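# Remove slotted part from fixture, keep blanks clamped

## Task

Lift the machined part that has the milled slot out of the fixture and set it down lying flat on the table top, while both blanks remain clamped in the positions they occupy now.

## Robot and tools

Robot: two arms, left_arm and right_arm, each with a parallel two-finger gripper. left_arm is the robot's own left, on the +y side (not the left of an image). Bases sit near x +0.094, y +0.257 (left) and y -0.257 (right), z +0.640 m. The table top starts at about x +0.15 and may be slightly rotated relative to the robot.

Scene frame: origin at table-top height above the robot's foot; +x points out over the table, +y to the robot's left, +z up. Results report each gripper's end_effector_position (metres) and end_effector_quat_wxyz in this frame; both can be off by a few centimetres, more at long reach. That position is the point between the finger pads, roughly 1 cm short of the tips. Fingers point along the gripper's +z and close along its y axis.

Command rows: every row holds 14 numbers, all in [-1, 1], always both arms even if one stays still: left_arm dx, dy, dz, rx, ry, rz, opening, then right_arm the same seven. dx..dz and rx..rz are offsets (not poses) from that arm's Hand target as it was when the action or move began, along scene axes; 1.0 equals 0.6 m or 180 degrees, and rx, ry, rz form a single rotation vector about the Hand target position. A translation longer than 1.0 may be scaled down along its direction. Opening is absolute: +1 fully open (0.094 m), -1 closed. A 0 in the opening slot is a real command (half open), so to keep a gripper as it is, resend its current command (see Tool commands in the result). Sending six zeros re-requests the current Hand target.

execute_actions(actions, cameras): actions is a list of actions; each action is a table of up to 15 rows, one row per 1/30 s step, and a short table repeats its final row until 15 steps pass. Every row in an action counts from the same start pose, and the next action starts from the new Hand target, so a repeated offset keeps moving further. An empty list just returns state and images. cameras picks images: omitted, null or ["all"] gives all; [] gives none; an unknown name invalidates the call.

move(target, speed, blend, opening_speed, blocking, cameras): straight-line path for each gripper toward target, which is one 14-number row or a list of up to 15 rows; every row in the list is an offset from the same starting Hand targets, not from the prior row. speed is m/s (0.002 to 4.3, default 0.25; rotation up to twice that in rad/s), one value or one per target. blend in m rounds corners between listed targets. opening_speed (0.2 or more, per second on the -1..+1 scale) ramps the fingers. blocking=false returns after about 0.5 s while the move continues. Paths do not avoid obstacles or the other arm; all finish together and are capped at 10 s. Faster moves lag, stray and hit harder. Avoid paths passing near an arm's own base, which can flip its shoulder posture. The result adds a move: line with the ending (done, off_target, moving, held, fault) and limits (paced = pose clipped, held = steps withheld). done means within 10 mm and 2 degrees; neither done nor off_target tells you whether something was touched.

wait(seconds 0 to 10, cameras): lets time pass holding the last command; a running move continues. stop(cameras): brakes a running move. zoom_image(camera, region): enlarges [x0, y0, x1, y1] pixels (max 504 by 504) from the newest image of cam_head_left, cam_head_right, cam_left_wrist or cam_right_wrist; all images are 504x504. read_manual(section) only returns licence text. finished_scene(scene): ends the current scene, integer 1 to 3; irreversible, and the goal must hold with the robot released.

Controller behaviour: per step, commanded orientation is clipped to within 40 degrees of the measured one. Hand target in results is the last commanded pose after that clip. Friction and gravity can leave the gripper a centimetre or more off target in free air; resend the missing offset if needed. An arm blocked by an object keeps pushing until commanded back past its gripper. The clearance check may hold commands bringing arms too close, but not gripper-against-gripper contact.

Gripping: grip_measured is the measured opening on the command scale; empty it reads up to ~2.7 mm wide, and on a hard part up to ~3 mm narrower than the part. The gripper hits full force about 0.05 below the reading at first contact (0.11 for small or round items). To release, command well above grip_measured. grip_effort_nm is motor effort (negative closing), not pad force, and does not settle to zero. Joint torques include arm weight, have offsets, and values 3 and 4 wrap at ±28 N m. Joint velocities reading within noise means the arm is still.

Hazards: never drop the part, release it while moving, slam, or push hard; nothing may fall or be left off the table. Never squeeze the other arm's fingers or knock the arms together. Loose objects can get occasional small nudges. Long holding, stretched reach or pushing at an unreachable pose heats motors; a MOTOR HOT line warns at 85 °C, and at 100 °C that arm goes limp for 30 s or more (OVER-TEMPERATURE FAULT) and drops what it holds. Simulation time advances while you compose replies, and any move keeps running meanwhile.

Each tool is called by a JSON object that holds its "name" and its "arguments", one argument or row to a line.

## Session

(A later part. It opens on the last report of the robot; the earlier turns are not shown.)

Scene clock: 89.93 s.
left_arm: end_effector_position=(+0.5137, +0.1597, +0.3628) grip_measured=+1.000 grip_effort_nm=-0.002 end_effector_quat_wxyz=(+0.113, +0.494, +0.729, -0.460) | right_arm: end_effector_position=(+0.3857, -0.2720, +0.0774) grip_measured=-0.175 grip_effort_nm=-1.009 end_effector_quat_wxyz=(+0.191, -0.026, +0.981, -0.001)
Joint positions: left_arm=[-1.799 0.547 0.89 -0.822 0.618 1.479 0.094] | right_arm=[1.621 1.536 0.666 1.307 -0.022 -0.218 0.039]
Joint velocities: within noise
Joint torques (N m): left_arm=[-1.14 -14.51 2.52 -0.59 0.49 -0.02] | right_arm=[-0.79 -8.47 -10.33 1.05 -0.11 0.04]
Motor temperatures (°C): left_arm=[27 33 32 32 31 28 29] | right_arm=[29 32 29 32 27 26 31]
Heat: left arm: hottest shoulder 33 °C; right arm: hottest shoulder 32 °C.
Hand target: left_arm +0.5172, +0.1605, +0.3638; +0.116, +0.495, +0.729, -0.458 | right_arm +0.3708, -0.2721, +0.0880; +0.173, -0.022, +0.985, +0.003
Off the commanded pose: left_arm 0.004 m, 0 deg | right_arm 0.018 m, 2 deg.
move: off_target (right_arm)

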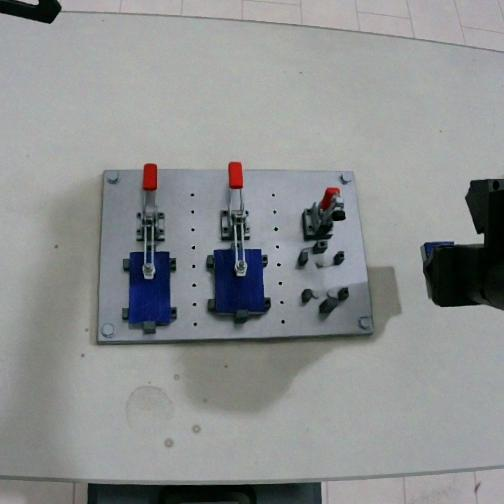

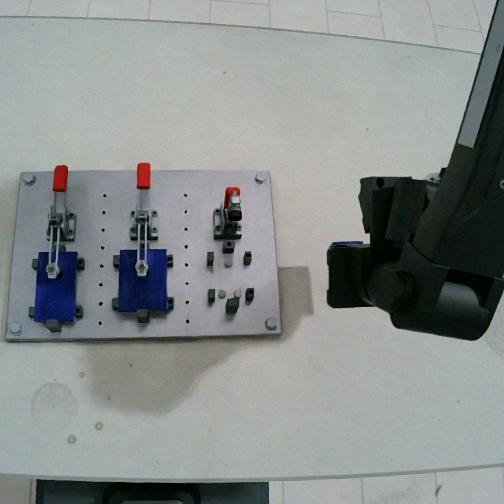

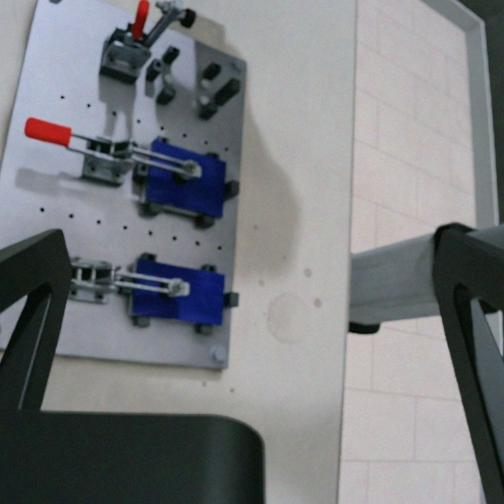

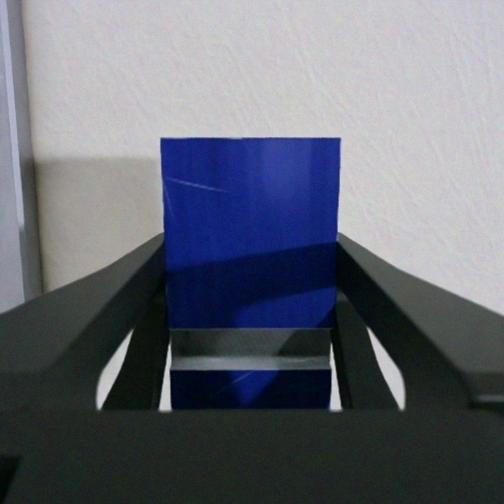

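{"name": "move", "arguments": {
  "target": [0,0,0,0,0,0,1,0.0,0.0,-0.092,0,0,0.0,-0.32],
  "speed": 0.12,
  "cameras": ["cam_left_wrist","cam_head_left"]
}}

Scene clock: 93.07 s.
left_arm: end_effector_position=(+0.5137, +0.1597, +0.3628) grip_measured=+1.000 grip_effort_nm=-0.007 end_effector_quat_wxyz=(+0.113, +0.494, +0.729, -0.460) | right_arm: end_effector_position=(+0.3782, -0.2686, +0.0360) grip_measured=-0.175 grip_effort_nm=-1.013 end_effector_quat_wxyz=(+0.181, -0.025, +0.983, +0.004)
Joint positions: left_arm=[-1.799 0.547 0.89 -0.822 0.618 1.479 0.094] | right_arm=[1.619 1.624 0.776 1.263 -0.028 -0.216 0.039]
Joint velocities: within noise
Joint torques (N m): left_arm=[-1.14 -14.51 2.54 -0.61 0.49 -0.02] | right_arm=[-1.03 -6.36 -6.52 1.03 -0.12 0.08]
Motor temperatures (°C): left_arm=[27 33 32 32 31 28 29] | right_arm=[29 32 29 32 27 26 31]
Heat: left arm: hottest shoulder 33 °C; right arm: hottest shoulder 32 °C.
Hand target: left_arm +0.5172, +0.1605, +0.3638; +0.116, +0.495, +0.729, -0.458 | right_arm +0.3709, -0.2722, +0.0328; +0.173, -0.022, +0.985, +0.003
Off the commanded pose: left_arm 0.004 m, 0 deg | right_arm 0.009 m, 1 deg.
move: done
Images, in order (width x height): cam_head_left 504x504, cam_left_wrist 504x504.

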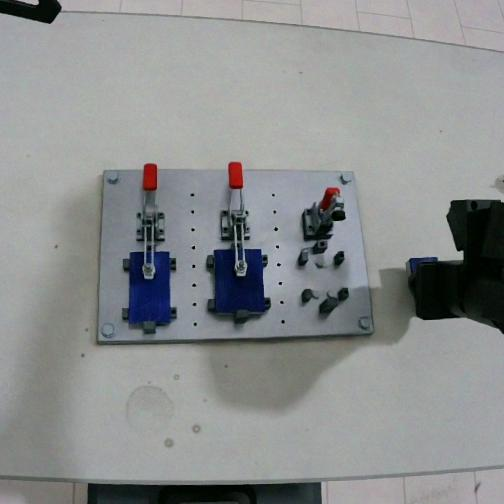

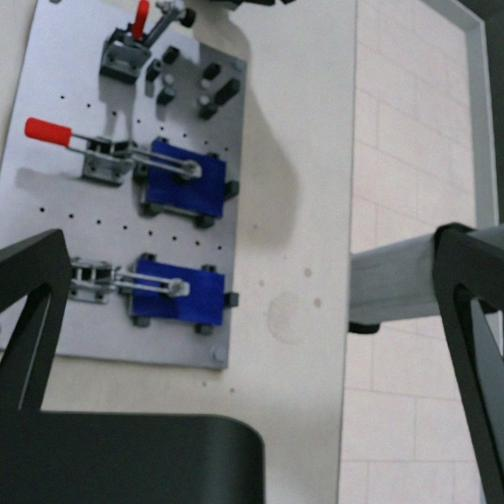

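{"name": "move", "arguments": {
  "target": [0,0,0,0,0,0,1,0.0,0.0,-0.016,0,0,0.0,-0.32],
  "speed": 0.08,
  "cameras": []
}}

{"name": "move", "arguments": {
  "target": [0,0,0,0,0,0,1,0.0,0.0,-0.01,0,0,0.0,-0.32],
  "speed": 0.06,
  "cameras": ["cam_right_wrist"]
}}

Scene clock: 94.60 s.
left_arm: end_effector_position=(+0.5137, +0.1597, +0.3628) grip_measured=+1.000 grip_effort_nm=-0.007 end_effector_quat_wxyz=(+0.113, +0.494, +0.729, -0.460) | right_arm: end_effector_position=(+0.3787, -0.2686, +0.0267) grip_measured=-0.175 grip_effort_nm=-1.009 end_effector_quat_wxyz=(+0.181, -0.025, +0.983, +0.004)
Joint positions: left_arm=[-1.799 0.547 0.89 -0.822 0.618 1.479 0.094] | right_arm=[1.618 1.641 0.803 1.253 -0.029 -0.215 0.039]
Joint velocities: within noise
Joint torques (N m): left_arm=[-1.08 -14.45 2.54 -0.59 0.49 -0.02] | right_arm=[-0.79 -6.24 -6.46 1.01 -0.12 0.06]
Motor temperatures (°C): left_arm=[27 33 32 32 31 28 29] | right_arm=[28 32 29 32 27 26 31]
Heat: left arm: hottest shoulder 33 °C; right arm: hottest shoulder 32 °C.
Hand target: left_arm +0.5172, +0.1605, +0.3638; +0.116, +0.495, +0.729, -0.458 | right_arm +0.3709, -0.2722, +0.0233; +0.173, -0.022, +0.985, +0.003
Off the commanded pose: left_arm 0.004 m, 0 deg | right_arm 0.009 m, 1 deg.
move: done
No camera images: "cameras" was empty.

Scene clock: 95.40 s.
left_arm: end_effector_position=(+0.5137, +0.1597, +0.3628) grip_measured=+1.000 grip_effort_nm=-0.017 end_effector_quat_wxyz=(+0.113, +0.494, +0.729, -0.460) | right_arm: end_effector_position=(+0.3789, -0.2685, +0.0208) grip_measured=-0.175 grip_effort_nm=-1.013 end_effector_quat_wxyz=(+0.182, -0.025, +0.983, +0.004)
Joint positions: left_arm=[-1.799 0.547 0.89 -0.822 0.618 1.479 0.094] | right_arm=[1.618 1.652 0.82 1.247 -0.029 -0.214 0.039]
Joint velocities: within noise
Joint torques (N m): left_arm=[-1.08 -14.51 2.51 -0.59 0.49 -0.02] | right_arm=[-0.91 -6.18 -6.23 0.99 -0.12 0.05]
Motor temperatures (°C): left_arm=[27 33 32 32 31 28 29] | right_arm=[28 32 29 32 27 26 32]
Heat: left arm: hottest shoulder 33 °C; right arm: hottest shoulder 32 °C.
Hand target: left_arm +0.5172, +0.1605, +0.3638; +0.116, +0.495, +0.729, -0.458 | right_arm +0.3708, -0.2722, +0.0173; +0.173, -0.022, +0.985, +0.003
Off the commanded pose: left_arm 0.004 m, 0 deg | right_arm 0.010 m, 1 deg.
move: done
Images, in order (width x height): cam_right_wrist 504x504.

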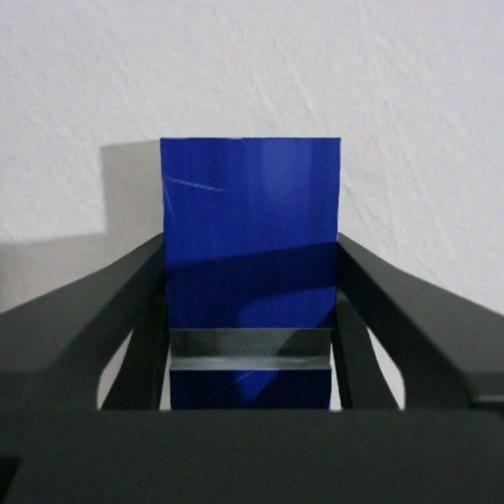

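{"name": "move", "arguments": {
  "target": [0,0,0,0,0,0,1,0.0,0.0,-0.008,0,0,0.0,-0.32],
  "speed": 0.05,
  "cameras": []
}}

Scene clock: 96.83 s.
left_arm: end_effector_position=(+0.5137, +0.1597, +0.3628) grip_measured=+1.000 grip_effort_nm=-0.007 end_effector_quat_wxyz=(+0.113, +0.494, +0.729, -0.460) | right_arm: end_effector_position=(+0.3793, -0.2685, +0.0178) grip_measured=-0.175 grip_effort_nm=-1.009 end_effector_quat_wxyz=(+0.182, -0.025, +0.983, +0.004)
Joint positions: left_arm=[-1.799 0.547 0.89 -0.822 0.618 1.479 0.094] | right_arm=[1.618 1.658 0.829 1.245 -0.03 -0.214 0.039]
Joint velocities: within noise
Joint torques (N m): left_arm=[-1.08 -14.51 2.51 -0.61 0.49 -0.02] | right_arm=[-0.91 -5.89 -5.97 0.94 -0.08 0.03]
Motor temperatures (°C): left_arm=[27 33 32 32 31 28 29] | right_arm=[28 32 29 32 27 26 32]
Heat: left arm: hottest shoulder 33 °C; right arm: hottest shoulder 32 °C.
Hand target: left_arm +0.5172, +0.1605, +0.3638; +0.116, +0.495, +0.729, -0.458 | right_arm +0.3708, -0.2721, +0.0124; +0.173, -0.022, +0.985, +0.003
Off the commanded pose: left_arm 0.004 m, 0 deg | right_arm 0.011 m, 1 deg.
move: off_target (right_arm)
No camera images: "cameras" was empty.

{"name": "move", "arguments": {
  "target": [0,0,0,0,0,0,1,0.0,0.0,-0.006,0,0,0.0,-0.32],
  "speed": 0.05,
  "cameras": ["cam_right_wrist"]
}}

Scene clock: 98.30 s.
left_arm: end_effector_position=(+0.5137, +0.1597, +0.3628) grip_measured=+1.000 grip_effort_nm=-0.007 end_effector_quat_wxyz=(+0.113, +0.494, +0.729, -0.460) | right_arm: end_effector_position=(+0.3796, -0.2685, +0.0174) grip_measured=-0.175 grip_effort_nm=-1.013 end_effector_quat_wxyz=(+0.182, -0.025, +0.983, +0.004)
Joint positions: left_arm=[-1.799 0.547 0.89 -0.822 0.618 1.479 0.094] | right_arm=[1.617 1.658 0.831 1.245 -0.031 -0.213 0.039]
Joint velocities: within noise
Joint torques (N m): left_arm=[-1.14 -14.45 2.51 -0.59 0.49 -0.02] | right_arm=[-1.03 -5.42 -5.26 0.81 -0.07 0.05]
Motor temperatures (°C): left_arm=[27 33 32 32 31 28 29] | right_arm=[28 32 29 32 27 26 32]
Heat: left arm: hottest shoulder 33 °C; right arm: hottest shoulder 32 °C.
Hand target: left_arm +0.5172, +0.1605, +0.3638; +0.116, +0.495, +0.729, -0.458 | right_arm +0.3708, -0.2721, +0.0089; +0.173, -0.022, +0.985, +0.003
Off the commanded pose: left_arm 0.004 m, 0 deg | right_arm 0.013 m, 1 deg.
move: off_target (right_arm)
Images, in order (width x height): cam_right_wrist 504x504.

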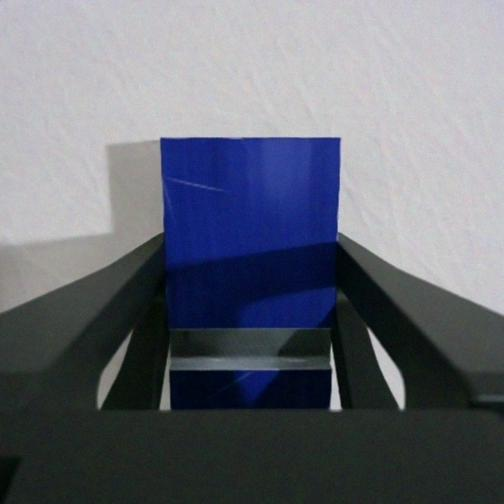

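{"name": "move", "arguments": {
  "target": [
    [0,0,0,0,0,0,1,0.0,0.0,0.004,0,0,0.0,-0.32],
    [0,0,0,0,0,0,1,0.0,0.0,0.004,0,0,0.0,0.1]
  ],
  "speed": 0.05,
  "opening_speed": 0.3,
  "cameras": ["cam_right_wrist"]
}}

Scene clock: 101.30 s.
left_arm: end_effector_position=(+0.5137, +0.1597, +0.3628) grip_measured=+1.000 grip_effort_nm=-0.012 end_effector_quat_wxyz=(+0.113, +0.494, +0.729, -0.460) | right_arm: end_effector_position=(+0.3803, -0.2686, +0.0160) grip_measured=+0.097 grip_effort_nm=0.125 end_effector_quat_wxyz=(+0.184, -0.025, +0.983, +0.004)
Joint positions: left_arm=[-1.799 0.547 0.89 -0.822 0.618 1.479 0.094] | right_arm=[1.617 1.661 0.836 1.245 -0.031 -0.213 0.052]
Joint velocities: within noise
Joint torques (N m): left_arm=[-1.08 -14.56 2.52 -0.62 0.49 -0.02] | right_arm=[-1.03 -6.01 -6.16 0.91 -0.06 0.04]
Motor temperatures (°C): left_arm=[27 33 32 32 31 28 29] | right_arm=[28 32 30 32 27 26 32]
Heat: left arm: hottest shoulder 33 °C; right arm: hottest shoulder 32 °C.
Hand target: left_arm +0.5172, +0.1605, +0.3638; +0.116, +0.495, +0.729, -0.458 | right_arm +0.3708, -0.2720, +0.0112; +0.173, -0.022, +0.985, +0.003
Off the commanded pose: left_arm 0.004 m, 0 deg | right_arm 0.011 m, 1 deg.
move: off_target (right_arm); target 2's new opening was sent with right_arm's hand 0.011 m and 1 deg from that target
Images, in order (width x height): cam_right_wrist 504x504.

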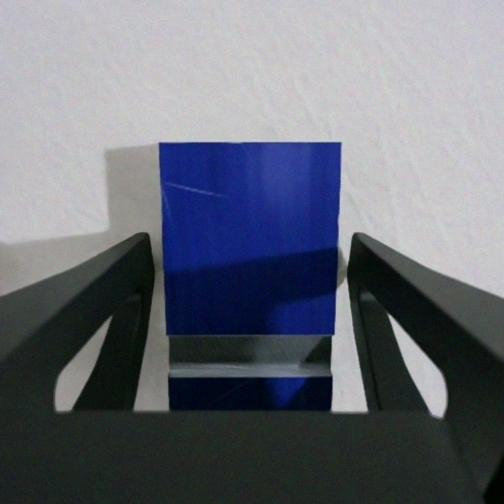

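Part is resting on the table. Retract.

{"name": "move", "arguments": {
  "target": [0,0,0,0,0,0,1,0.0,0.0,0.22,0,0,0.0,0.1],
  "speed": 0.25
}}

Scene clock: 102.90 s.
left_arm: end_effector_position=(+0.5137, +0.1597, +0.3628) grip_measured=+1.000 grip_effort_nm=-0.002 end_effector_quat_wxyz=(+0.113, +0.494, +0.729, -0.460) | right_arm: end_effector_position=(+0.3808, -0.2756, +0.1313) grip_measured=+0.098 grip_effort_nm=0.125 end_effector_quat_wxyz=(+0.182, -0.024, +0.983, +0.000)
Joint positions: left_arm=[-1.799 0.547 0.89 -0.822 0.618 1.479 0.094] | right_arm=[1.617 1.413 0.514 1.316 -0.023 -0.213 0.052]
Joint velocities: within noise
Joint torques (N m): left_arm=[-1.03 -14.51 2.52 -0.61 0.49 -0.02] | right_arm=[-0.15 -8.29 -10.24 1.76 0.16 -0.03]
Motor temperatures (°C): left_arm=[27 33 32 32 31 28 29] | right_arm=[28 32 30 32 27 26 32]
Heat: left arm: hottest shoulder 33 °C; right arm: hottest shoulder 32 °C.
Hand target: left_arm +0.5172, +0.1605, +0.3638; +0.116, +0.495, +0.729, -0.458 | right_arm +0.3707, -0.2721, +0.1433; +0.173, -0.022, +0.985, +0.003
Off the commanded pose: left_arm 0.004 m, 0 deg | right_arm 0.016 m, 1 deg.
move: off_target (right_arm)

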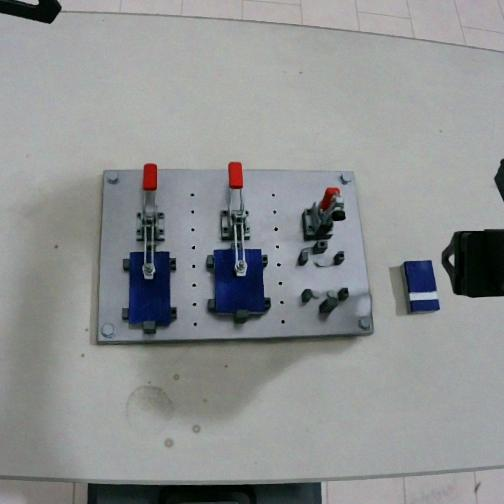

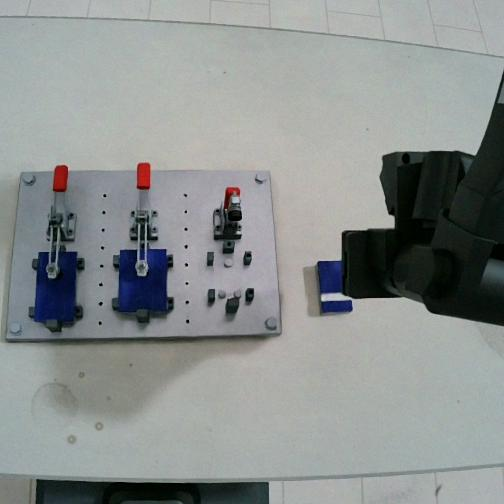

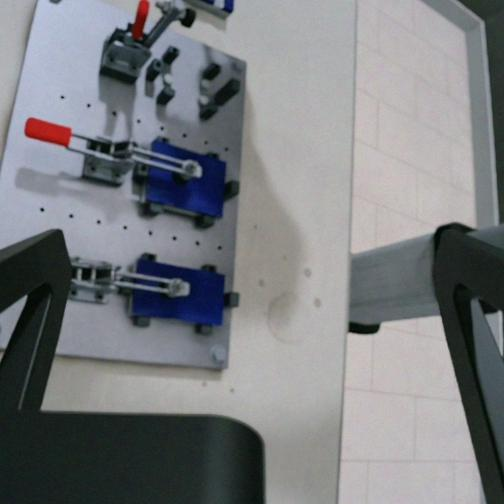

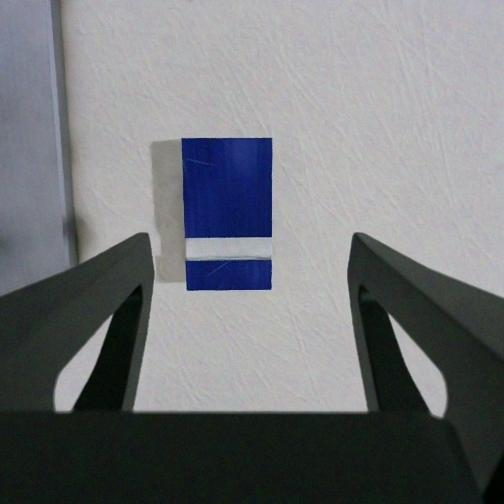

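{"name": "finished_scene", "arguments": {
  "scene": 2
}}

The scene is finished: the task was done.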